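# Four arms sort stickered items into matching-color containers

## Task

Put every item into the container whose color matches the color of the sticker on that item.

## Robot and tools

Robots: four identical i2rt Big YAM arms named arm1, arm2, arm3 and arm4. Each has six revolute joints, a two-finger gripper and a wrist camera (arm1_cam_wrist to arm4_cam_wrist). Four fixed room cameras also exist: cam_room_a1, cam_room_a2, cam_room_b1, cam_room_b2. Reach is about 1.0 m from the joint1 axis.

Frame: one shared scene frame in metres, origin on the floor, +z up. Feet (base_link) in that frame: arm1 (-0.644, +1.377, +0.914) quat_wxyz (+0.682, +0.007, +0.004, +0.731); arm2 (-0.655, -0.555, +0.928) quat (+0.747, +0.002, +0.000, -0.665); arm3 (+0.651, -1.332, +0.868) quat (+0.663, -0.004, -0.006, -0.748); arm4 (+0.648, +0.477, +0.879) quat (+0.687, +0.001, +0.003, +0.727). Each foot faces its own +x. The hand point lies between the finger pads, roughly 1 cm short of the tips; fingers extend along the hand's +z and separate along its y. The printed hand can be off, more so when reaching far.

Tool move: every key except cameras is an arm name; an arm not named keeps its previous command. Each arm's entry may contain:
- joints: an object of absolute joint targets by name, in radians (gripper in metres). Ranges: joint1_rad -2.879..2.879 (rotation about the foot, positive counter-clockwise seen from above, 0 = along the foot's facing); joint2_rad 0..3.141 (shoulder, 0 = upper arm pointing back, increasing lifts it up then forward); joint3_rad 0..3.019 (elbow, 0 = folded, increasing opens); joint4_rad -1.692..1.57 (hand pitch, positive tips fingers up); joint5_rad -1.57..1.57 (hand sideways, positive toward the arm's right); joint6_rad -2.094..2.094 (hand roll, positive clockwise viewed from behind); gripper_m 0..0.093 (fingertip gap, a place to go to, not an offset). Done tolerances: ±0.045, 0.14, 0.09, 0.055, 0.03, 0.035 rad, gripper ±0.003 m.
- target: one list of seven numbers [x, y, z, qw, qx, qy, qz], an absolute hand pose in the scene frame (metres, unit quaternion), in the same form as the printed hand line. The hand travels in a straight line from its current hand_target toward it. When target is given, joints may contain only gripper_m.
- speed: top speed of that straight path, 0.002 to 0.5 m/s (default 0.25); rotation is capped at twice that value in rad/s. Only allowed with target.
cameras: list of camera names, or "all"; empty list gives none; omitted means all.
All motions in one call begin together; hand paths of different arms finish together, paced by the slowest. Paths last 0.5 to 10 s and an action never exceeds 15 s. Each step the commanded pose is clamped to within 100 mm and 20 degrees of the measured one; expect errors of a centimetre or more, overshoot of speed near full stretch, and joint-space moves that swing wide. Unknown keys make a call invalid; out-of-range values get it refused, and a refusal cancels your later move, wait and finished_scene calls in that reply.

Results: per-arm state with joint_positions, Joint velocities (rad/s, gripper m/s; may read "within noise"), joint torques (N m, arm joints only, with offsets and noise; joints 3 and 4 wrap at ±28 N m), hand, hand_target, joint_status and hand_status. The move line reports each moved arm as done or its worst status. Status words: off_target (resting away, may still push), time_out (joints keep a nearby target and push; on_its_own lists those still moving, and "held at" gives a target, not a reading), not_followed (the self/inter-arm collision check blocked it; "joint command not followed" or "pose unreachable"), limit_stop_at_motor_heat. An arm listed "as last shown" was not commanded; its status reads "not commanded". The pictures line gives camera order.

Gripper readings: gripping a rigid part at full force reads up to ~0.005 m below its width (some grippers ~0.002 m above). Closed on nothing reads 0.000-0.003. To grip firmly, aim about 0.005 m under the touch reading (deeper for soft, small or round items); soft items get crushed more with smaller targets. Release by commanding clearly wider than the reading.

wait(seconds 0-10, cameras) advances time without new commands. zoom_image(camera, region [x0,y0,x1,y1] pixels, at most 504x504) magnifies a camera's latest image. read_manual gives only licence text. finished_scene(scene) ends the current scene irreversibly; the items must remain in place afterwards.

The simulation keeps running while the operator deliberates, holding the last command. Objects may occasionally be nudged by outside disturbances.

Avoid: anything leaving the work area or hitting the floor; dropping items or opening the gripper while they move; slams and hard pushes (the arm does not stop on contact); hard contact or presses between arms, including one gripper closing on another's fingers (the collision check can miss fingers, gripper housings and wrist cameras). Prolonged loads, stretched poses or pushing at unreachable poses heat motors: MOTOR HOT appears near 85 °C, and at 100 °C the arm goes limp for 30-60 s (OVER-TEMPERATURE FAULT). To relieve a stuck push, command the joint to its reported position.

Each tool is called after ">>>" as name(argument=value, ...), one argument or row to a line, values as JSON.

## Session

>>> move(
)

Scene clock: 0.00 s.
Joint torques (N m): no reading
Motor temperatures (°C): arm1=[22 24 25 23 21 21 21] | arm2=[24 24 24 22 22 20 23] | arm3=[24 24 23 24 24 23 23] | arm4=[23 21 22 22 25 21 24]
Heat: arm1: hottest joint3_rad 25 °C; arm2: hottest joint1_rad 24 °C; arm3: hottest joint1_rad 24 °C; arm4: hottest joint5_rad 25 °C.
Joint velocities: within noise
arm1.joint_positions: joint1_rad=-0.126 joint2_rad=+0.534 joint3_rad=+1.403 joint4_rad=-1.611 joint5_rad=-0.026 joint6_rad=-0.127 gripper_m=+0.09396
arm1.joint_status: not commanded
arm1.hand: x=-0.6307 y=+1.5344 z=+1.4214 quat_wxyz=(-0.298, +0.671, -0.622, -0.272) (m; scene frame)
arm1.hand_target: x=-0.6306 y=+1.5327 z=+1.4326 quat_wxyz=(-0.308, +0.666, -0.618, -0.280) (m; scene frame)
arm1.hand_status: not commanded
arm2.joint_positions: joint1_rad=-0.045 joint2_rad=+0.390 joint3_rad=+1.428 joint4_rad=-1.186 joint5_rad=+0.166 joint6_rad=-0.774 gripper_m=+0.09396
arm2.joint_status: not commanded
arm2.hand: x=-0.6756 y=-0.6916 z=+1.5578 quat_wxyz=(-0.217, -0.319, -0.688, +0.615) (m; scene frame)
arm2.hand_target: x=-0.6760 y=-0.6854 z=+1.5652 quat_wxyz=(-0.221, -0.317, -0.681, +0.622) (m; scene frame)
arm2.hand_status: not commanded
arm3.joint_positions: joint1_rad=+0.075 joint2_rad=+0.276 joint3_rad=+1.523 joint4_rad=-1.599 joint5_rad=-0.185 joint6_rad=-0.597 gripper_m=+0.09396
arm3.joint_status: not commanded
arm3.hand: x=+0.6803 y=-1.3506 z=+1.4452 quat_wxyz=(-0.326, -0.350, -0.735, +0.481) (m; scene frame)
arm3.hand_target: x=+0.6804 y=-1.3484 z=+1.4507 quat_wxyz=(-0.328, -0.347, -0.731, +0.487) (m; scene frame)
arm3.hand_status: not commanded
arm4.joint_positions: joint1_rad=+0.109 joint2_rad=+0.555 joint3_rad=+1.556 joint4_rad=-1.251 joint5_rad=+0.178 joint6_rad=-0.775 gripper_m=+0.09396
arm4.joint_status: not commanded
arm4.hand: x=+0.6522 y=+0.6599 z=+1.5276 quat_wxyz=(-0.572, +0.731, -0.297, -0.221) (m; scene frame)
arm4.hand_target: x=+0.6531 y=+0.6547 z=+1.5360 quat_wxyz=(-0.580, +0.725, -0.296, -0.226) (m; scene frame)
arm4.hand_status: not commanded
pictures: arm1_cam_wrist, arm2_cam_wrist, arm3_cam_wrist, arm4_cam_wrist, cam_room_a1, cam_room_a2, cam_room_b1, cam_room_b2
Images, in order (width x height): arm1_cam_wrist 672x504, arm2_cam_wrist 672x504, arm3_cam_wrist 672x504, arm4_cam_wrist 672x504, cam_room_a1 672x504, cam_room_a2 672x504, cam_room_b1 672x504, cam_room_b2 672x504.

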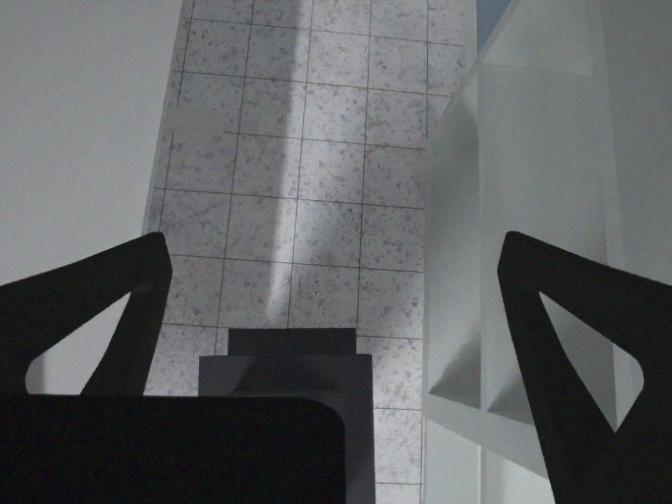

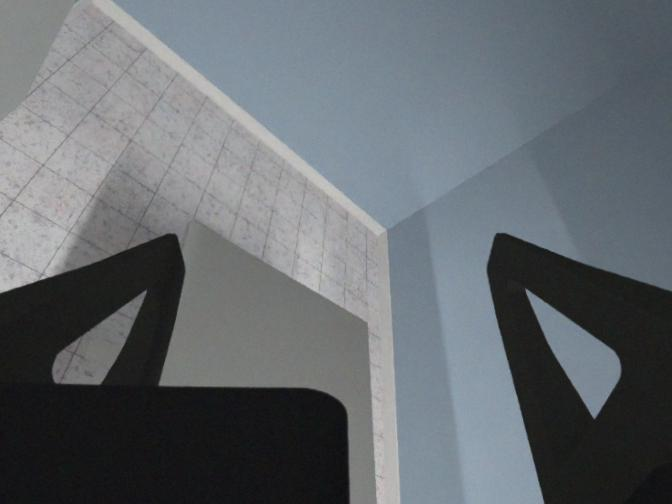

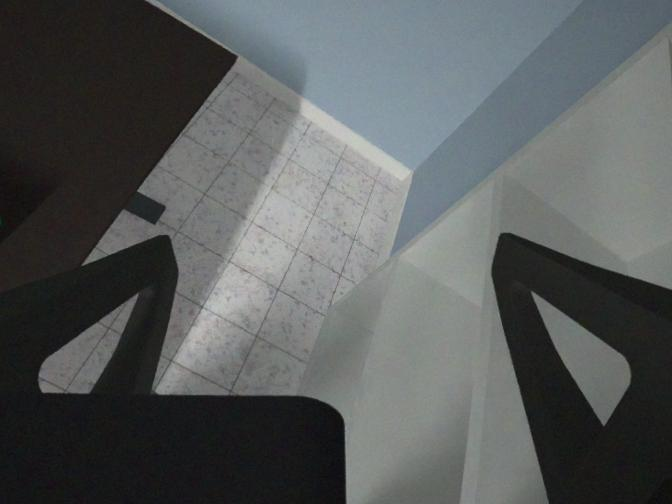

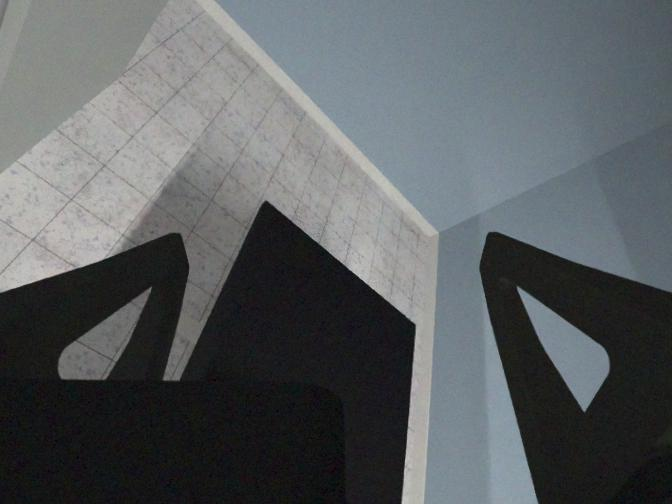

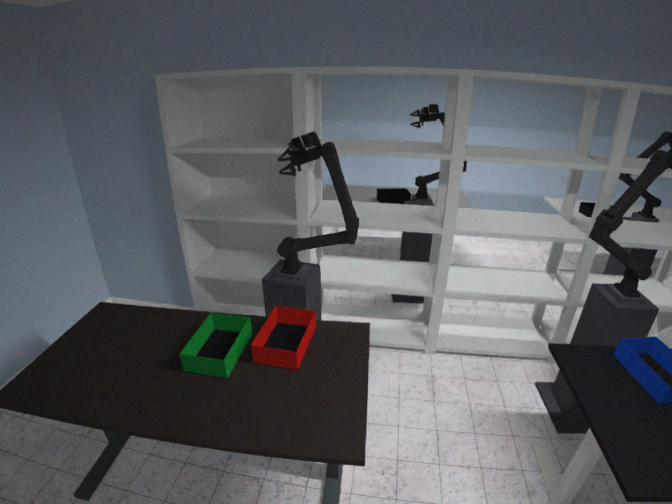

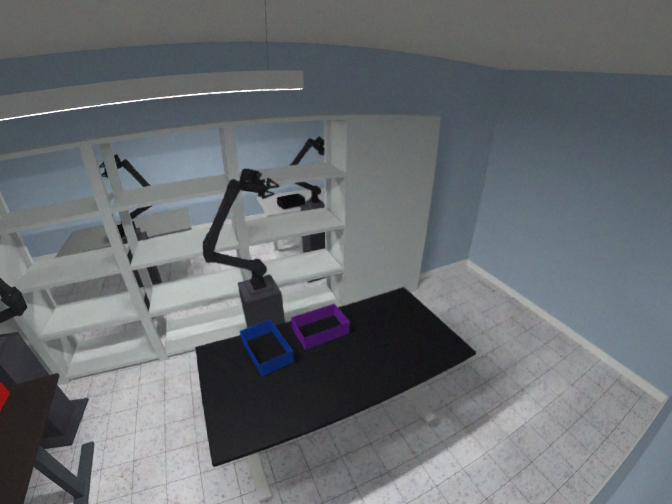

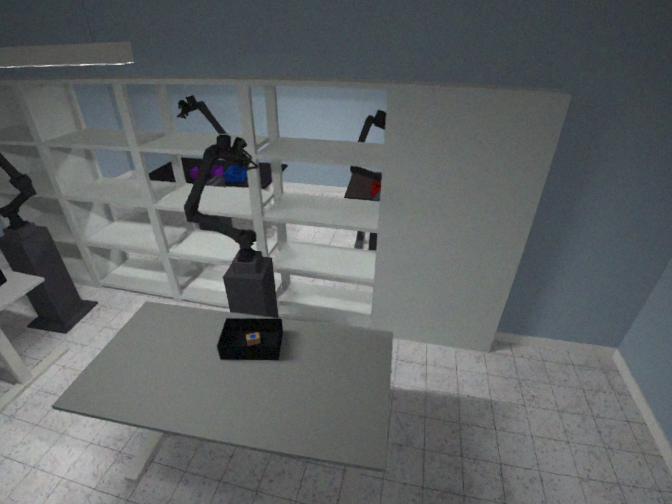

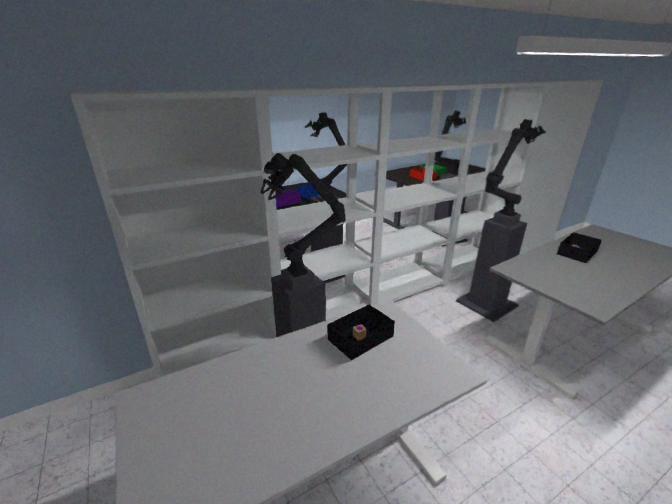

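>>> zoom_image(
  camera="cam_room_b1",
  region=[140, 60, 400, 400],
)

>>> zoom_image(
  camera="cam_room_b2",
  region=[240, 100, 480, 380],
)

>>> zoom_image(
  camera="cam_room_a1",
  region=[150, 60, 480, 400],
)

>>> zoom_image(
  camera="cam_room_a2",
  region=[0, 100, 400, 400],
)

Scaled by 1.482.

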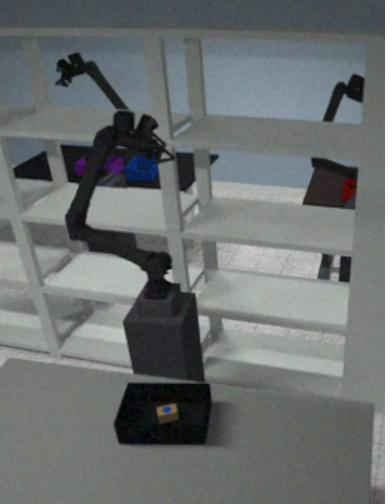

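Scaled by 1.800.

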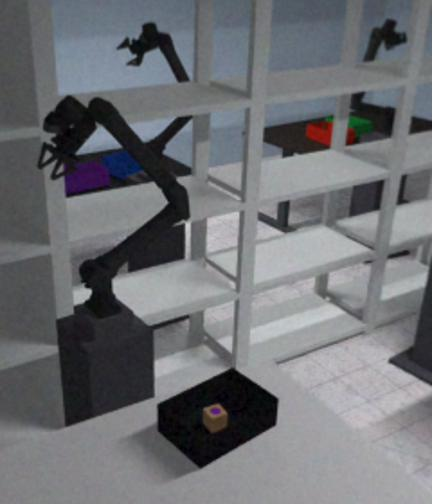

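Scaled by 1.482.

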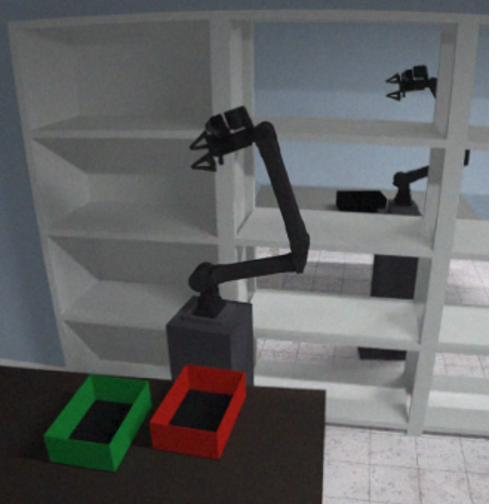

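Scaled by 1.260.

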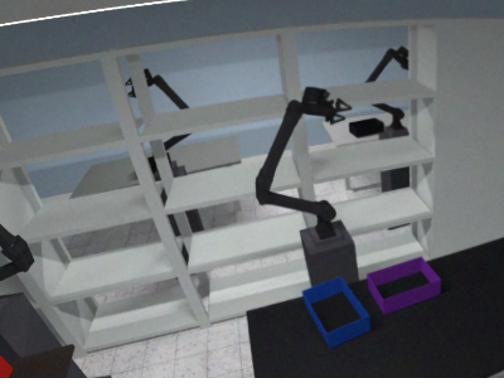

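>>> move(
  arm1={"joints":{"joint1_rad":1.5,"joint6_rad":0}},
  arm2={"joints":{"joint1_rad":-1.7,"joint6_rad":0,"joint5_rad":0}},
  arm4={"joints":{"joint1_rad":-1.63,"joint6_rad":0,"joint5_rad":0}},
  cameras=["arm1_cam_wrist","arm2_cam_wrist","arm4_cam_wrist","cam_room_a2","cam_room_b2"],
)

>>> move(
  arm1={"target":[-0.95,1.35,1.4,0,-0.94,0,0.342]},
  arm2={"target":[-0.95,-0.55,1.4,0,-0.94,0,0.342]},
  arm4={"target":[0.95,0.48,1.4,0.342,0,0.94,0]},
  cameras=["arm1_cam_wrist","arm2_cam_wrist","arm4_cam_wrist"],
)

Scene clock: 36.07 s.
Joint torques (N m): arm1=[-0.85 6.12 10.22 1.92 0.07 0.08] | arm2=[0.21 5.01 8.91 2.71 -0.07 0.21] | arm3=[1.26 10.23 5.3 1.96 -0.05 -0.01] | arm4=[0.56 4.25 7.23 1.62 0.03 0.16]
Motor temperatures (°C): arm1=[22 24 28 24 21 21 21] | arm2=[24 25 26 23 22 20 23] | arm3=[24 25 24 24 24 23 23] | arm4=[23 22 25 22 25 21 24]
Heat: arm1: hottest joint3_rad 28 °C; arm2: hottest joint3_rad 26 °C; arm3: hottest joint2_rad 25 °C; arm4: hottest joint3_rad 25 °C.
move: arm1 done; arm2 done; arm4 done
Joint velocities: within noise
arm1.joint_positions: joint1_rad=+1.493 joint2_rad=+0.534 joint3_rad=+1.403 joint4_rad=-1.611 joint5_rad=-0.026 joint6_rad=-0.007 gripper_m=+0.09398
arm1.joint_status: all done
arm1.hand: x=-0.7943 y=+1.3735 z=+1.4236 quat_wxyz=(+0.007, +0.912, +0.005, -0.410) (m; scene frame)
arm1.hand_target: x=-0.7924 y=+1.3723 z=+1.4347 quat_wxyz=(+0.010, +0.906, +0.005, -0.422) (m; scene frame)
arm1.hand_status: not commanded
arm2.joint_positions: joint1_rad=-1.695 joint2_rad=+0.390 joint3_rad=+1.428 joint4_rad=-1.186 joint5_rad=+0.002 joint6_rad=-0.014 gripper_m=+0.09398
arm2.joint_status: all done
arm2.hand: x=-0.7911 y=-0.5556 z=+1.5577 quat_wxyz=(+0.009, -0.758, -0.003, +0.652) (m; scene frame)
arm2.hand_target: x=-0.7849 y=-0.5553 z=+1.5652 quat_wxyz=(+0.005, -0.751, +0.004, +0.660) (m; scene frame)
arm2.hand_status: not commanded
arm3: as last shown
arm4.joint_positions: joint1_rad=-1.624 joint2_rad=+0.555 joint3_rad=+1.556 joint4_rad=-1.251 joint5_rad=+0.002 joint6_rad=-0.014 gripper_m=+0.09399
arm4.joint_status: all done
arm4.hand: x=+0.8312 y=+0.4793 z=+1.5267 quat_wxyz=(-0.612, +0.007, -0.791, +0.005) (m; scene frame)
arm4.hand_target: x=+0.8260 y=+0.4787 z=+1.5352 quat_wxyz=(-0.620, +0.000, -0.784, +0.002) (m; scene frame)
arm4.hand_status: not commanded
pictures: arm1_cam_wrist, arm2_cam_wrist, arm4_cam_wrist, cam_room_a2, cam_room_b2
Images, in order (width x height): arm1_cam_wrist 672x504, arm2_cam_wrist 672x504, arm4_cam_wrist 672x504, cam_room_a2 672x504, cam_room_b2 672x504.

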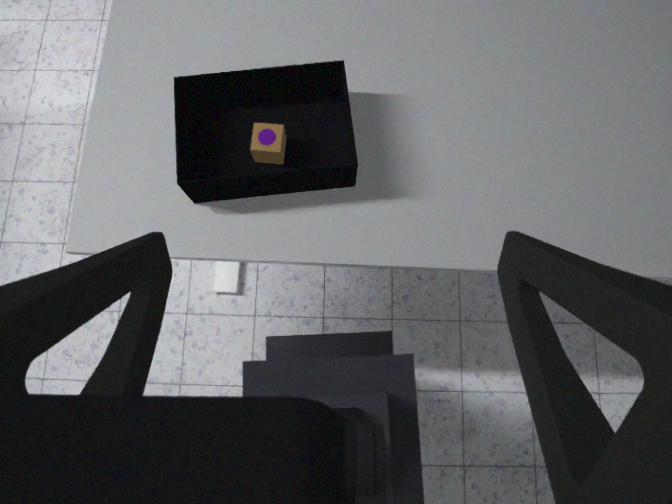

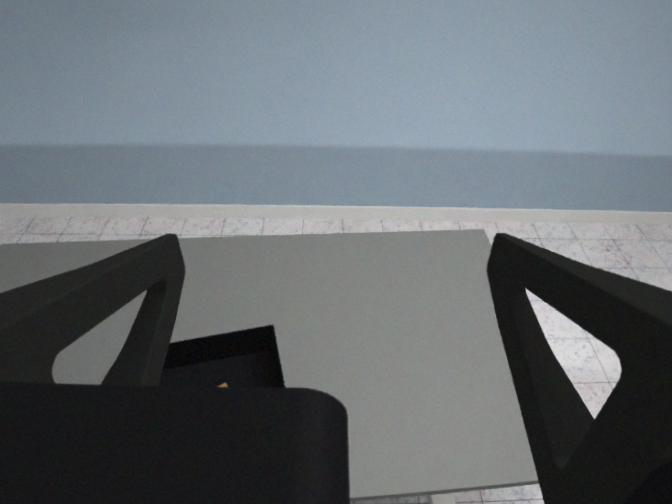

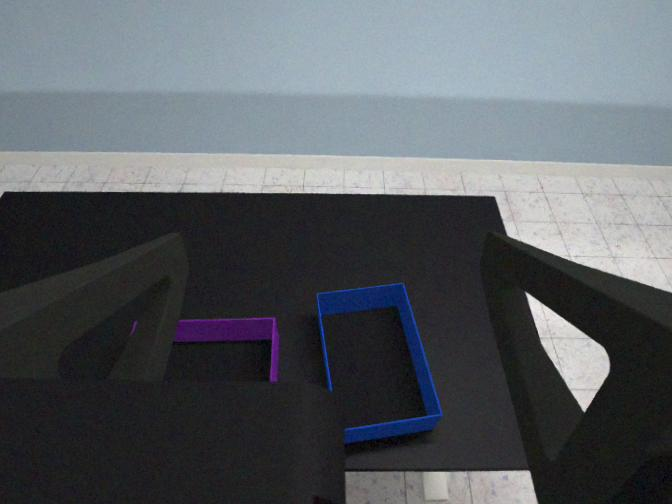

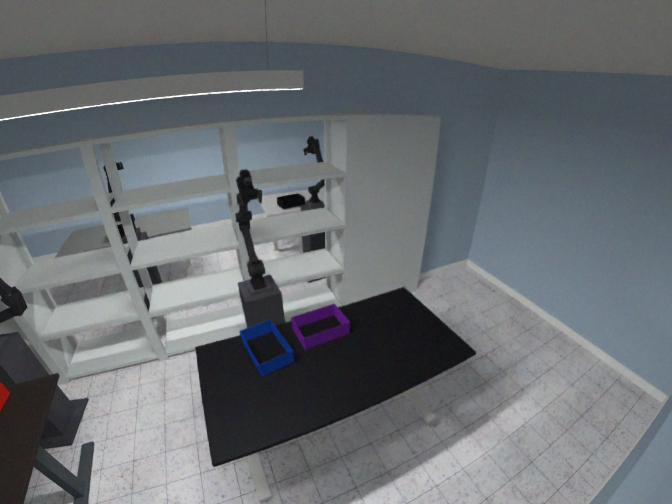

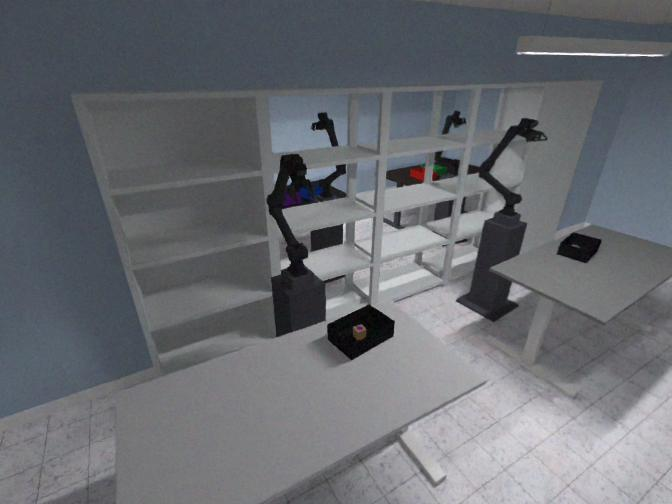

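Scene clock: 38.20 s.
Joint torques (N m): arm1=[-1.26 -0.67 14.83 2.06 0.11 0.14] | arm2=[1.14 -3.66 9.88 1.52 0.12 -0.07] | arm3=[1.2 10.05 5.35 1.96 -0.05 -0.01] | arm4=[1.2 -3.43 9.78 0.55 0.02 0.22]
Motor temperatures (°C): arm1=[22 24 28 24 21 21 21] | arm2=[24 25 27 23 22 20 23] | arm3=[24 25 24 24 24 23 23] | arm4=[23 22 26 22 25 21 24]
Heat: arm1: hottest joint3_rad 28 °C; arm2: hottest joint3_rad 27 °C; arm3: hottest joint2_rad 25 °C; arm4: hottest joint3_rad 26 °C.
move: arm1 off_target; arm2 done; arm4 off_target
Joint velocities: within noise
arm1.joint_positions: joint1_rad=+1.617 joint2_rad=+0.893 joint3_rad=+1.403 joint4_rad=-1.475 joint5_rad=+0.075 joint6_rad=+0.092 gripper_m=+0.09398
arm1.joint_status: not commanded
arm1.hand: x=-0.9466 y=+1.3538 z=+1.3713 quat_wxyz=(-0.006, +0.952, +0.000, -0.307) (m; scene frame)
arm1.hand_target: x=-0.9487 y=+1.3504 z=+1.3995 quat_wxyz=(+0.000, +0.940, +0.000, -0.342) (m; scene frame)
arm1.hand_status: off_target (0.029 m and 4.2 deg from the pose sent, 0.159 m and 8.4 deg at the start)
arm2.joint_positions: joint1_rad=-1.731 joint2_rad=+0.829 joint3_rad=+1.403 joint4_rad=-1.428 joint5_rad=-0.030 joint6_rad=-0.012 gripper_m=+0.09398
arm2.joint_status: not commanded
arm2.hand: x=-0.9544 y=-0.5486 z=+1.4050 quat_wxyz=(-0.003, -0.937, +0.009, +0.350) (m; scene frame)
arm2.hand_target: x=-0.9501 y=-0.5499 z=+1.4000 quat_wxyz=(+0.000, -0.940, +0.000, +0.342) (m; scene frame)
arm2.hand_status: done (0.007 m and 1.4 deg from the pose sent, 0.224 m and 41.4 deg at the start)
arm3: as last shown
arm4.joint_positions: joint1_rad=-1.624 joint2_rad=+0.912 joint3_rad=+1.556 joint4_rad=-1.532 joint5_rad=+0.002 joint6_rad=-0.008 gripper_m=+0.09399
arm4.joint_status: not commanded
arm4.hand: x=+0.9546 y=+0.4792 z=+1.3877 quat_wxyz=(-0.333, +0.006, -0.943, +0.003) (m; scene frame)
arm4.hand_target: x=+0.9499 y=+0.4800 z=+1.3997 quat_wxyz=(-0.342, +0.000, -0.940, +0.000) (m; scene frame)
arm4.hand_status: off_target (0.013 m and 1.3 deg from the pose sent, 0.174 m and 35.4 deg at the start)
pictures: arm1_cam_wrist, arm2_cam_wrist, arm4_cam_wrist
Images, in order (width x height): arm1_cam_wrist 672x504, arm2_cam_wrist 672x504, arm4_cam_wrist 672x504.

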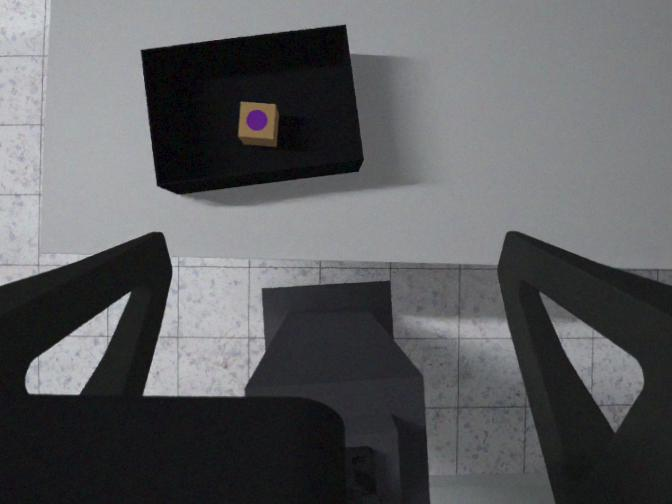

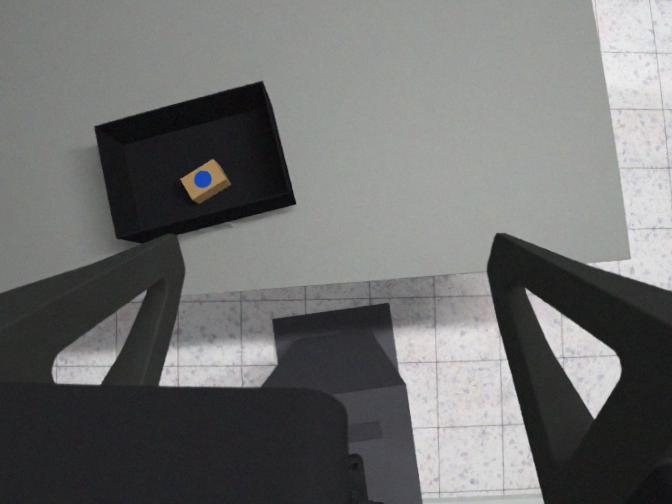

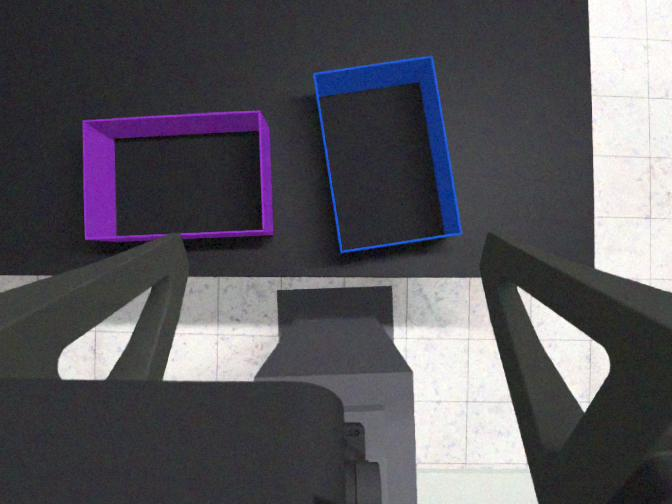

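>>> move(
  arm1={"target":[-1.17,1.24,1.15,0,1,0,0]},
  arm2={"target":[-1.15,-0.744,1.15,0,1,0,0]},
  arm4={"joints":{"joint1_rad":1.5,"joint2_rad":0.555,"joint3_rad":1.556,"joint4_rad":-1.2}},
  cameras=["arm1_cam_wrist","arm2_cam_wrist","arm4_cam_wrist"],
)

Scene clock: 67.23 s.
Joint torques (N m): arm1=[-0.97 -15.56 15.46 -0.12 -0.03 0.12] | arm2=[1.14 -17.67 15.61 0.08 -0.11 0.22] | arm3=[1.2 10.05 5.34 1.89 -0.05 0] | arm4=[1.03 5.6 5.75 2 0.11 0.15]
Motor temperatures (°C): arm1=[22 24 31 24 21 21 21] | arm2=[24 25 29 22 22 20 23] | arm3=[24 25 24 24 24 23 23] | arm4=[23 22 29 22 25 21 24]
Heat: arm1: hottest joint3_rad 31 °C; arm2: hottest joint3_rad 29 °C; arm3: hottest joint2_rad 25 °C; arm4: hottest joint3_rad 29 °C.
move: arm1 off_target; arm2 off_target; arm4 done
Joint velocities: within noise
arm1.joint_positions: joint1_rad=+1.744 joint2_rad=+1.794 joint3_rad=+1.688 joint4_rad=-1.540 joint5_rad=-0.005 joint6_rad=+0.243 gripper_m=+0.09398
arm1.joint_status: not commanded
arm1.hand: x=-1.1583 y=+1.2485 z=+1.1209 quat_wxyz=(-0.008, +1.000, -0.001, +0.029) (m; scene frame)
arm1.hand_target: x=-1.1684 y=+1.2404 z=+1.1500 quat_wxyz=(+0.000, +1.000, +0.000, +0.000) (m; scene frame)
arm1.hand_status: off_target (0.033 m and 3.5 deg from the pose sent, 0.334 m and 35.8 deg at the start)
arm2.joint_positions: joint1_rad=-1.329 joint2_rad=+1.713 joint3_rad=+1.598 joint4_rad=-1.488 joint5_rad=+0.000 joint6_rad=+0.349 gripper_m=+0.09398
arm2.joint_status: not commanded
arm2.hand: x=-1.1372 y=-0.7359 z=+1.1330 quat_wxyz=(+0.007, -1.000, -0.005, -0.016) (m; scene frame)
arm2.hand_target: x=-1.1491 y=-0.7436 z=+1.1499 quat_wxyz=(+0.000, -1.000, +0.000, +0.000) (m; scene frame)
arm2.hand_status: off_target (0.023 m and 2.1 deg from the pose sent, 0.376 m and 41.0 deg at the start)
arm3: as last shown
arm4.joint_positions: joint1_rad=+1.495 joint2_rad=+0.546 joint3_rad=+1.557 joint4_rad=-1.216 joint5_rad=-0.001 joint6_rad=-0.008 gripper_m=+0.09403
arm4.joint_status: all done
arm4.hand: x=+0.4740 y=+0.4834 z=+1.5387 quat_wxyz=(-0.007, +0.774, -0.006, -0.633) (m; scene frame)
arm4.hand_target: x=+0.4682 y=+0.4827 z=+1.5408 quat_wxyz=(-0.002, +0.772, -0.009, -0.635) (m; scene frame)
arm4.hand_status: not commanded
pictures: arm1_cam_wrist, arm2_cam_wrist, arm4_cam_wrist
Images, in order (width x height): arm1_cam_wrist 672x504, arm2_cam_wrist 672x504, arm4_cam_wrist 672x504.

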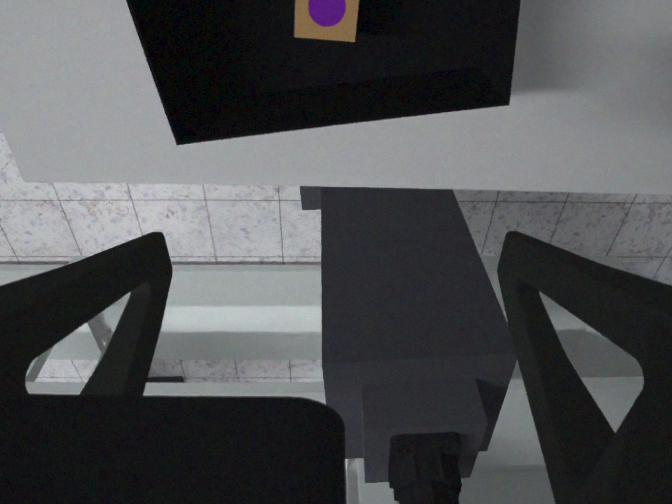

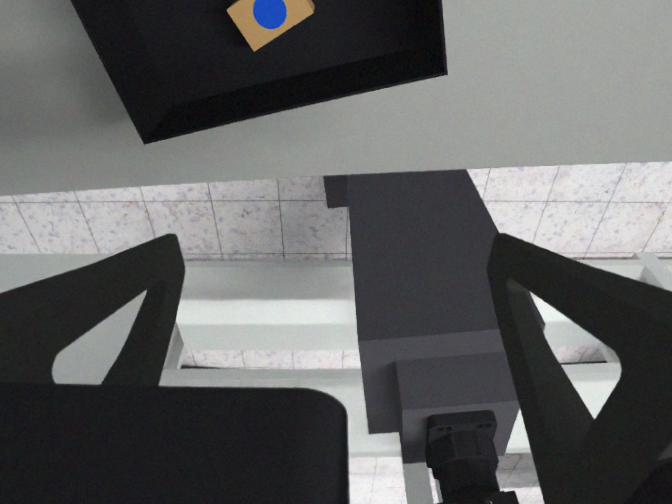

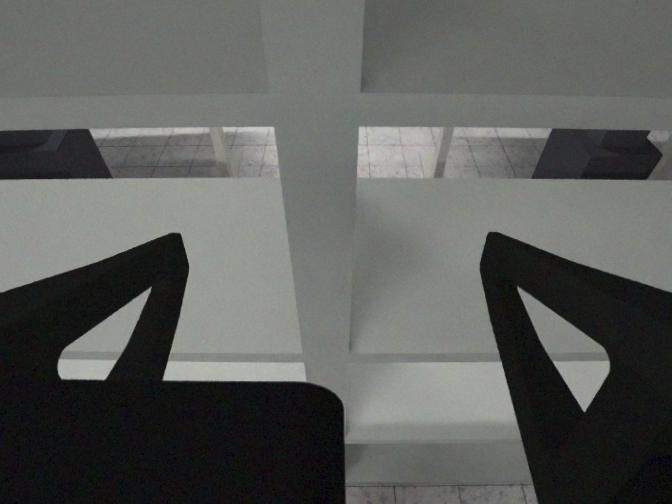

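>>> move(
  arm1={"target":[-1.18,1.24,0.98,0.0090,-0.9653,0.0337,0.2587]},
  arm2={"target":[-1.17,-0.78,0.97,-0.0713,-0.9285,-0.2662,0.2488]},
  cameras=["arm1_cam_wrist","arm2_cam_wrist"],
)

Scene clock: 110.07 s.
Joint torques (N m): arm1=[-0.67 -12.22 9.59 1.7 0.23 0.09] | arm2=[1.2 -14.39 8.88 2.52 -0.25 -0.06] | arm3=[1.32 10.17 5.38 1.96 -0.05 0] | arm4=[0.73 5.71 5.9 1.98 0.09 0.13]
Motor temperatures (°C): arm1=[22 26 35 23 21 21 21] | arm2=[24 26 33 22 22 20 23] | arm3=[24 25 25 24 24 23 23] | arm4=[23 22 27 22 24 21 24]
Heat: arm1: hottest joint3_rad 35 °C; arm2: hottest joint3_rad 33 °C; arm3: hottest joint2_rad 25 °C; arm4: hottest joint3_rad 27 °C.
move: arm1 off_target; arm2 off_target
Joint velocities: within noise
arm1.joint_positions: joint1_rad=+1.798 joint2_rad=+1.691 joint3_rad=+1.052 joint4_rad=-0.482 joint5_rad=+0.176 joint6_rad=+0.325 gripper_m=+0.09398
arm1.joint_status: not commanded
arm1.hand: x=-1.1748 y=+1.2470 z=+0.9735 quat_wxyz=(-0.015, +0.969, -0.033, -0.245) (m; scene frame)
arm1.hand_target: x=-1.1798 y=+1.2401 z=+0.9800 quat_wxyz=(-0.009, +0.965, -0.034, -0.258) (m; scene frame)
arm1.hand_status: off_target (0.011 m and 1.7 deg from the pose sent, 0.143 m and 33.5 deg at the start)
arm2.joint_positions: joint1_rad=-1.308 joint2_rad=+1.682 joint3_rad=+1.044 joint4_rad=-0.391 joint5_rad=-0.085 joint6_rad=-0.135 gripper_m=+0.09398
arm2.joint_status: not commanded
arm2.hand: x=-1.1746 y=-0.7778 z=+0.9884 quat_wxyz=(-0.072, -0.928, -0.256, +0.259) (m; scene frame)
arm2.hand_target: x=-1.1694 y=-0.7796 z=+0.9703 quat_wxyz=(-0.071, -0.929, -0.266, +0.248) (m; scene frame)
arm2.hand_status: off_target (0.019 m and 1.7 deg from the pose sent, 0.172 m and 44.6 deg at the start)
arm3, arm4: as last shown
pictures: arm1_cam_wrist, arm2_cam_wrist
Images, in order (width x height): arm1_cam_wrist 672x504, arm2_cam_wrist 672x504.

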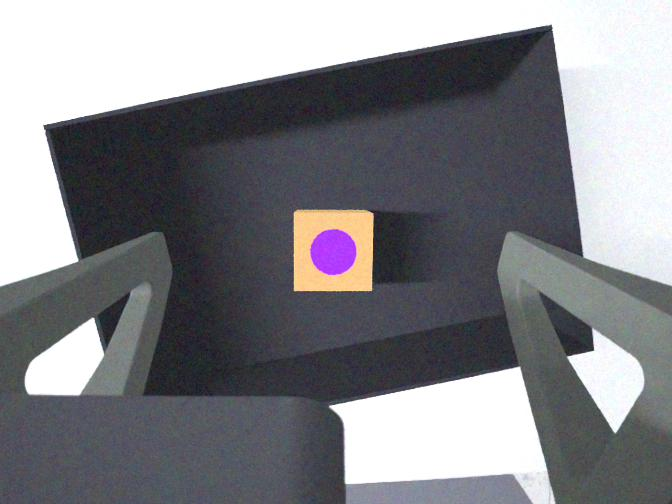

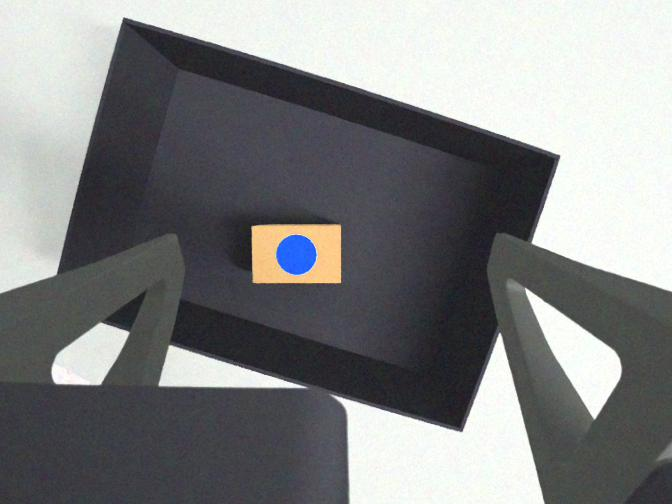

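>>> move(
  arm1={"target":[-1.182,1.24,0.905,0.0090,-0.9653,0.0337,0.2587],"speed":0.15},
  arm2={"target":[-1.158,-0.799,0.885,-0.0713,-0.9285,-0.2662,0.2488],"speed":0.15},
  cameras=["arm1_cam_wrist","arm2_cam_wrist"],
)

Scene clock: 119.30 s.
Joint torques (N m): arm1=[-0.97 -12.69 8.28 1.88 0.2 0.08] | arm2=[1.2 -16.03 7.5 2.51 0.07 0.21] | arm3=[1.32 9.99 5.38 1.95 -0.05 -0.01] | arm4=[0.85 5.66 5.9 1.94 0.1 0.19]
Motor temperatures (°C): arm1=[22 26 34 23 21 21 21] | arm2=[24 26 33 22 22 20 23] | arm3=[24 25 25 24 24 23 23] | arm4=[23 22 26 22 24 21 24]
Heat: arm1: hottest joint3_rad 34 °C; arm2: hottest joint3_rad 33 °C; arm3: hottest joint2_rad 25 °C; arm4: hottest joint3_rad 26 °C.
move: arm1 done; arm2 off_target
Joint velocities: within noise
arm1.joint_positions: joint1_rad=+1.798 joint2_rad=+1.824 joint3_rad=+0.997 joint4_rad=-0.286 joint5_rad=+0.176 joint6_rad=+0.325 gripper_m=+0.09398
arm1.joint_status: not commanded
arm1.hand: x=-1.1775 y=+1.2467 z=+0.9026 quat_wxyz=(-0.013, +0.968, -0.034, -0.249) (m; scene frame)
arm1.hand_target: x=-1.1819 y=+1.2400 z=+0.9050 quat_wxyz=(-0.009, +0.965, -0.034, -0.259) (m; scene frame)
arm1.hand_status: done (0.008 m and 1.3 deg from the pose sent, 0.069 m and 1.7 deg at the start)
arm2.joint_positions: joint1_rad=-1.261 joint2_rad=+1.853 joint3_rad=+0.978 joint4_rad=-0.162 joint5_rad=-0.068 joint6_rad=-0.123 gripper_m=+0.09398
arm2.joint_status: not commanded
arm2.hand: x=-1.1624 y=-0.7980 z=+0.8973 quat_wxyz=(-0.071, -0.926, -0.270, +0.255) (m; scene frame)
arm2.hand_target: x=-1.1577 y=-0.7988 z=+0.8851 quat_wxyz=(-0.071, -0.929, -0.266, +0.248) (m; scene frame)
arm2.hand_status: off_target (0.013 m and 0.9 deg from the pose sent, 0.107 m and 1.7 deg at the start)
arm3, arm4: as last shown
pictures: arm1_cam_wrist, arm2_cam_wrist
Images, in order (width x height): arm1_cam_wrist 672x504, arm2_cam_wrist 672x504.

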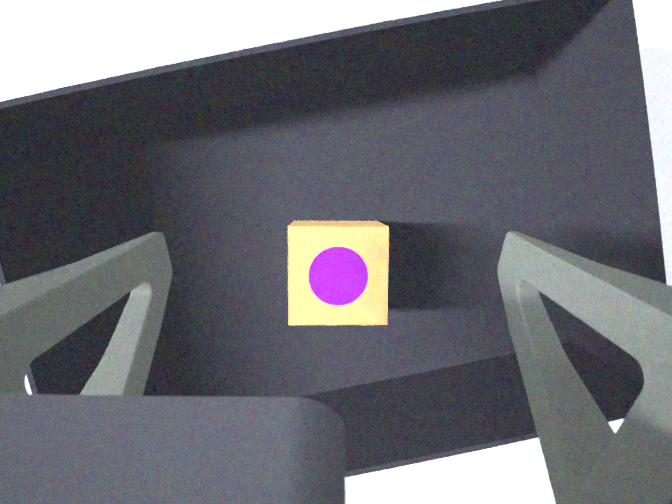

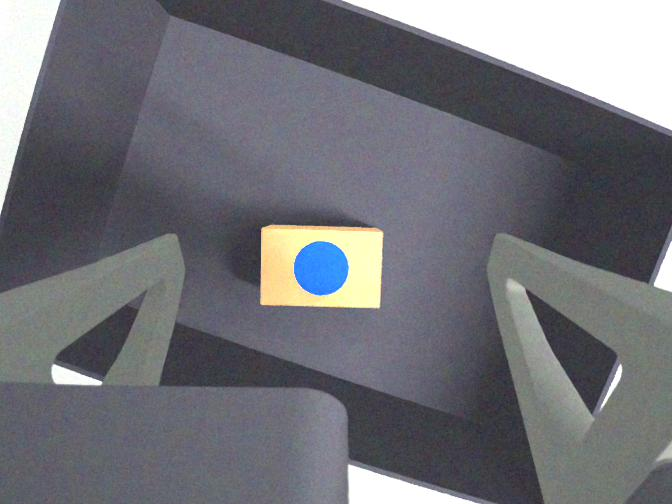

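>>> move(
  arm1={"target":[-1.153,1.24,0.843,0.0090,-0.9653,0.0337,0.2587],"speed":0.15},
  arm2={"target":[-1.130,-0.791,0.828,-0.0713,-0.9285,-0.2662,0.2488],"speed":0.15},
  cameras=["arm1_cam_wrist","arm2_cam_wrist"],
)

Scene clock: 133.70 s.
Joint torques (N m): arm1=[-0.85 -12.63 6.86 1.78 0.21 0.11] | arm2=[1.49 -15.62 6.15 2.51 0.07 0.21] | arm3=[1.26 10.11 5.34 1.98 -0.04 -0.02] | arm4=[0.56 5.66 5.86 2.07 0.1 0.16]
Motor temperatures (°C): arm1=[22 26 34 23 21 21 21] | arm2=[24 26 31 22 22 20 23] | arm3=[24 25 25 24 24 23 23] | arm4=[23 22 26 22 24 21 24]
Heat: arm1: hottest joint3_rad 34 °C; arm2: hottest joint3_rad 31 °C; arm3: hottest joint2_rad 25 °C; arm4: hottest joint3_rad 26 °C.
move: arm1 done; arm2 off_target
Joint velocities: within noise
arm1.joint_positions: joint1_rad=+1.819 joint2_rad=+1.918 joint3_rad=+0.891 joint4_rad=-0.093 joint5_rad=+0.185 joint6_rad=+0.343 gripper_m=+0.09398
arm1.joint_status: not commanded
arm1.hand: x=-1.1471 y=+1.2465 z=+0.8394 quat_wxyz=(-0.014, +0.968, -0.033, -0.247) (m; scene frame)
arm1.hand_target: x=-1.1529 y=+1.2400 z=+0.8431 quat_wxyz=(-0.009, +0.965, -0.034, -0.259) (m; scene frame)
arm1.hand_status: done (0.009 m and 1.5 deg from the pose sent, 0.065 m and 1.3 deg at the start)
arm2.joint_positions: joint1_rad=-1.255 joint2_rad=+1.948 joint3_rad=+0.882 joint4_rad=+0.026 joint5_rad=-0.063 joint6_rad=-0.114 gripper_m=+0.09398
arm2.joint_status: not commanded
arm2.hand: x=-1.1347 y=-0.7883 z=+0.8377 quat_wxyz=(-0.070, -0.927, -0.269, +0.253) (m; scene frame)
arm2.hand_target: x=-1.1298 y=-0.7907 z=+0.8281 quat_wxyz=(-0.071, -0.929, -0.266, +0.249) (m; scene frame)
arm2.hand_status: off_target (0.011 m and 0.6 deg from the pose sent, 0.077 m and 0.9 deg at the start)
arm3, arm4: as last shown
pictures: arm1_cam_wrist, arm2_cam_wrist
Images, in order (width x height): arm1_cam_wrist 672x504, arm2_cam_wrist 672x504.

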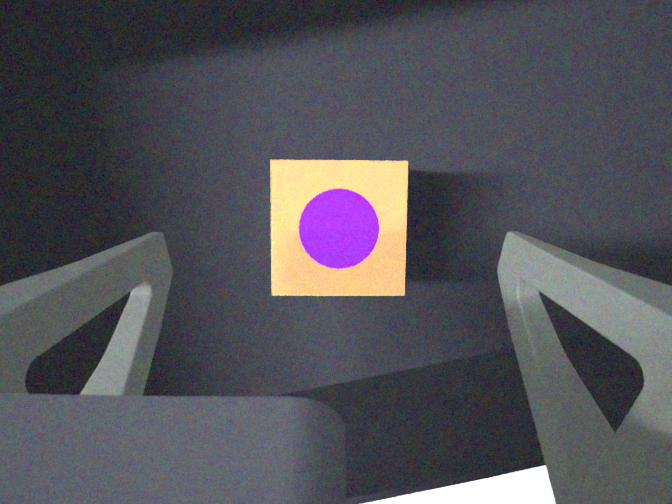

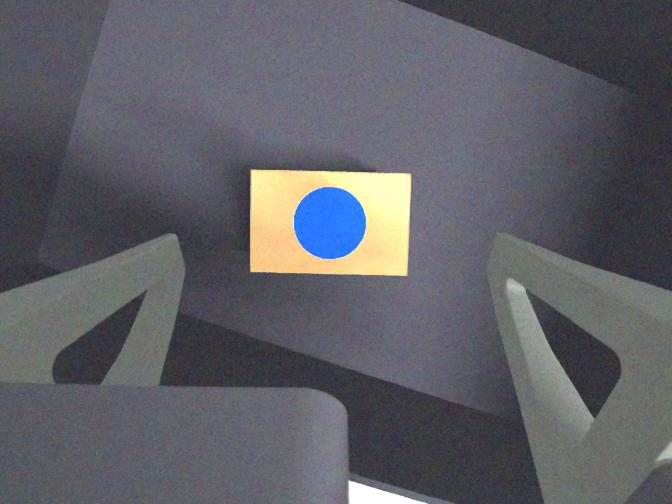

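>>> move(
  arm1={"target":[-1.153,1.24,0.768,0.0090,-0.9653,0.0337,0.2587],"speed":0.1},
  arm2={"target":[-1.130,-0.792,0.755,-0.0713,-0.9285,-0.2662,0.2488],"speed":0.1},
  cameras=["arm1_cam_wrist","arm2_cam_wrist"],
)

Scene clock: 144.80 s.
Joint torques (N m): arm1=[-0.91 -12.4 6.27 1.96 0.26 0.11] | arm2=[1.67 -15.5 5.39 1.94 0.02 0.04] | arm3=[1.26 10.05 5.38 1.98 -0.05 0] | arm4=[1.32 5.19 6.01 1.94 0.1 0.15]
Motor temperatures (°C): arm1=[22 26 33 23 22 21 21] | arm2=[24 26 30 22 22 20 23] | arm3=[24 25 25 24 24 23 23] | arm4=[23 22 26 22 24 21 24]
Heat: arm1: hottest joint3_rad 33 °C; arm2: hottest joint3_rad 30 °C; arm3: hottest joint2_rad 25 °C; arm4: hottest joint3_rad 26 °C.
move: arm1 off_target; arm2 off_target
Joint velocities: within noise
arm1.joint_positions: joint1_rad=+1.819 joint2_rad=+2.108 joint3_rad=+0.891 joint4_rad=+0.089 joint5_rad=+0.186 joint6_rad=+0.344 gripper_m=+0.09398
arm1.joint_status: not commanded
arm1.hand: x=-1.1411 y=+1.2492 z=+0.7645 quat_wxyz=(-0.016, +0.969, -0.033, -0.244) (m; scene frame)
arm1.hand_target: x=-1.1527 y=+1.2400 z=+0.7684 quat_wxyz=(-0.009, +0.965, -0.034, -0.259) (m; scene frame)
arm1.hand_status: off_target (0.015 m and 1.9 deg from the pose sent, 0.072 m and 1.5 deg at the start)
arm2.joint_positions: joint1_rad=-1.254 joint2_rad=+2.134 joint3_rad=+0.903 joint4_rad=+0.211 joint5_rad=-0.061 joint6_rad=-0.095 gripper_m=+0.09398
arm2.joint_status: not commanded
arm2.hand: x=-1.1379 y=-0.7894 z=+0.7712 quat_wxyz=(-0.073, -0.927, -0.260, +0.261) (m; scene frame)
arm2.hand_target: x=-1.1297 y=-0.7916 z=+0.7556 quat_wxyz=(-0.071, -0.928, -0.266, +0.249) (m; scene frame)
arm2.hand_status: off_target (0.018 m and 1.6 deg from the pose sent, 0.083 m and 0.6 deg at the start)
arm3, arm4: as last shown
pictures: arm1_cam_wrist, arm2_cam_wrist
Images, in order (width x height): arm1_cam_wrist 672x504, arm2_cam_wrist 672x504.

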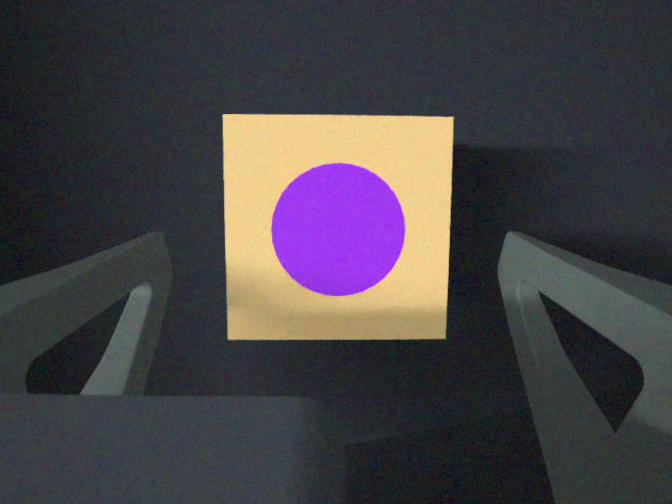

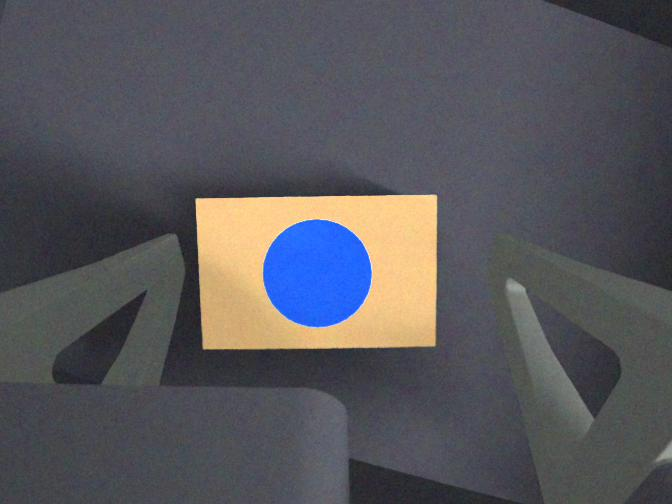

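>>> move(
  arm1={"joints":{"gripper_m":0.044}},
  arm2={"target":[-1.1197,-0.791,0.741,-0.0713,-0.9285,-0.2662,0.2488],"speed":0.1},
  cameras=["arm1_cam_wrist","arm2_cam_wrist"],
)

>>> move(
  arm2={"joints":{"gripper_m":0.05}},
  cameras=["arm1_cam_wrist","arm2_cam_wrist"],
)

Scene clock: 152.07 s.
Joint torques (N m): arm1=[-0.79 -12.45 6.11 1.81 0.19 0.1] | arm2=[1.79 -14.33 3.67 2.29 0.08 0.11] | arm3=[1.2 10.17 5.33 1.96 -0.05 -0.01] | arm4=[1.32 5.71 5.87 2.09 0.11 0.19]
Motor temperatures (°C): arm1=[22 26 32 23 22 21 21] | arm2=[24 26 29 22 22 20 23] | arm3=[24 25 25 24 24 23 23] | arm4=[23 22 26 22 24 21 24]
Heat: arm1: hottest joint3_rad 32 °C; arm2: hottest joint3_rad 29 °C; arm3: hottest joint2_rad 25 °C; arm4: hottest joint3_rad 26 °C.
move: arm1 off_target; arm2 off_target
Joint velocities: within noise
arm1.joint_positions: joint1_rad=+1.819 joint2_rad=+2.108 joint3_rad=+0.891 joint4_rad=+0.090 joint5_rad=+0.187 joint6_rad=+0.345 gripper_m=+0.05285
arm1.joint_status: gripper_m off_target (ended at +0.05287, target +0.04400)
arm1.hand: x=-1.1412 y=+1.2492 z=+0.7646 quat_wxyz=(-0.016, +0.969, -0.034, -0.244) (m; scene frame)
arm1.hand_target: x=-1.1527 y=+1.2400 z=+0.7684 quat_wxyz=(-0.009, +0.965, -0.034, -0.259) (m; scene frame)
arm1.hand_status: not commanded
arm2.joint_positions: joint1_rad=-1.250 joint2_rad=+2.150 joint3_rad=+0.903 joint4_rad=+0.252 joint5_rad=-0.058 joint6_rad=-0.095 gripper_m=+0.09398
arm2.joint_status: not commanded
arm2.hand: x=-1.1407 y=-0.7928 z=+0.7684 quat_wxyz=(-0.074, -0.923, -0.261, +0.273) (m; scene frame)
arm2.hand_target: x=-1.1190 y=-0.7902 z=+0.7426 quat_wxyz=(-0.071, -0.929, -0.266, +0.249) (m; scene frame)
arm2.hand_status: off_target (0.035 m and 3.0 deg from the pose sent, 0.035 m and 1.6 deg at the start)
arm3.joint_positions: joint1_rad=+0.075 joint2_rad=+0.276 joint3_rad=+1.523 joint4_rad=-1.599 joint5_rad=-0.185 joint6_rad=-0.597 gripper_m=+0.09396
arm3.joint_status: not commanded
arm3.hand: x=+0.6803 y=-1.3506 z=+1.4452 quat_wxyz=(-0.326, -0.350, -0.735, +0.481) (m; scene frame)
arm3.hand_target: x=+0.6804 y=-1.3484 z=+1.4507 quat_wxyz=(-0.328, -0.347, -0.731, +0.487) (m; scene frame)
arm3.hand_status: not commanded
arm4: as last shown
pictures: arm1_cam_wrist, arm2_cam_wrist
Images, in order (width x height): arm1_cam_wrist 672x504, arm2_cam_wrist 672x504.

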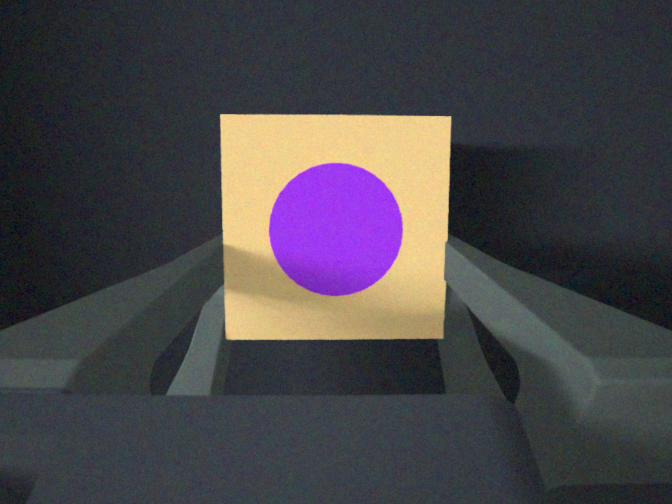

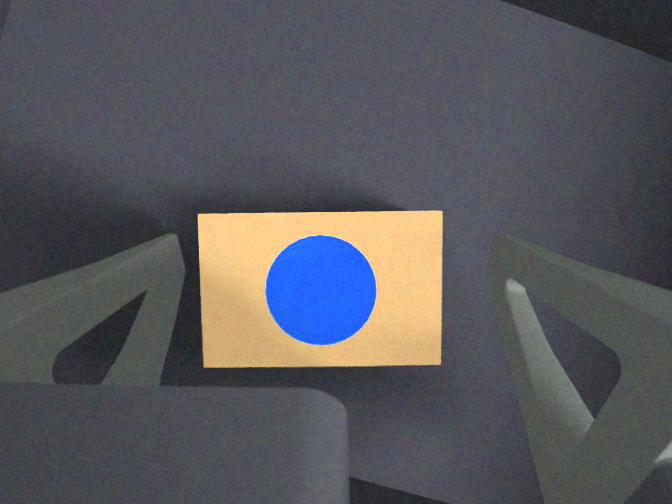

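Scene clock: 152.63 s.
Joint torques (N m): arm1=[-0.97 -12.22 6.39 1.99 0.21 0.11] | arm2=[1.85 -14.33 3.62 2.28 0.03 0.11] | arm3=[1.26 10.29 5.34 1.98 -0.05 0.01] | arm4=[0.85 5.48 5.9 2.04 0.08 0.19]
Motor temperatures (°C): arm1=[22 26 32 23 22 21 21] | arm2=[24 26 29 22 22 20 23] | arm3=[24 25 25 24 24 23 23] | arm4=[23 22 26 22 24 21 24]
Heat: arm1: hottest joint3_rad 32 °C; arm2: hottest joint3_rad 29 °C; arm3: hottest joint2_rad 25 °C; arm4: hottest joint3_rad 26 °C.
move: arm2 off_target
Joint velocities: within noise
arm1, arm3, arm4: as last shown
arm2.joint_positions: joint1_rad=-1.249 joint2_rad=+2.150 joint3_rad=+0.903 joint4_rad=+0.252 joint5_rad=-0.057 joint6_rad=-0.095 gripper_m=+0.06724
arm2.joint_status: gripper_m off_target (ended at +0.06728, target +0.05000)
arm2.hand: x=-1.1408 y=-0.7930 z=+0.7685 quat_wxyz=(-0.074, -0.923, -0.261, +0.274) (m; scene frame)
arm2.hand_target: x=-1.1191 y=-0.7902 z=+0.7426 quat_wxyz=(-0.071, -0.928, -0.266, +0.249) (m; scene frame)
arm2.hand_status: not commanded
pictures: arm1_cam_wrist, arm2_cam_wrist
Images, in order (width x height): arm1_cam_wrist 672x504, arm2_cam_wrist 672x504.

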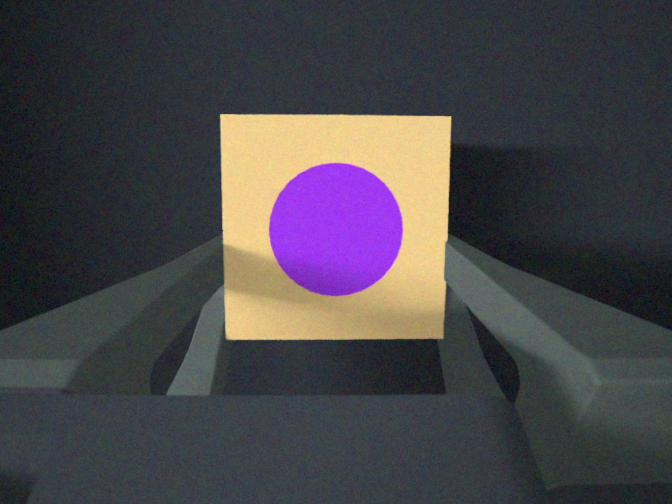

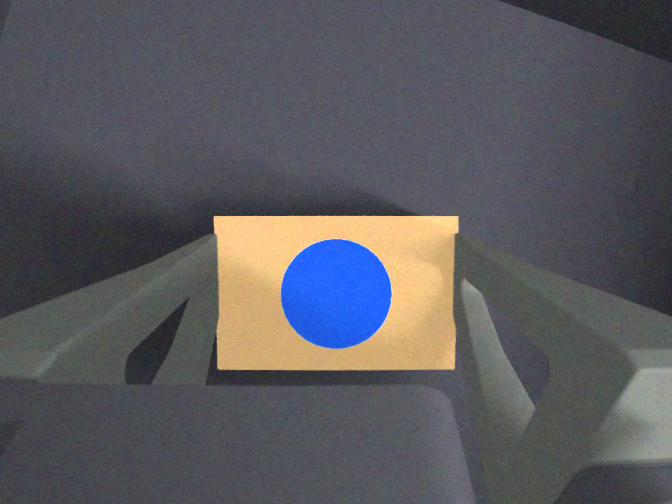

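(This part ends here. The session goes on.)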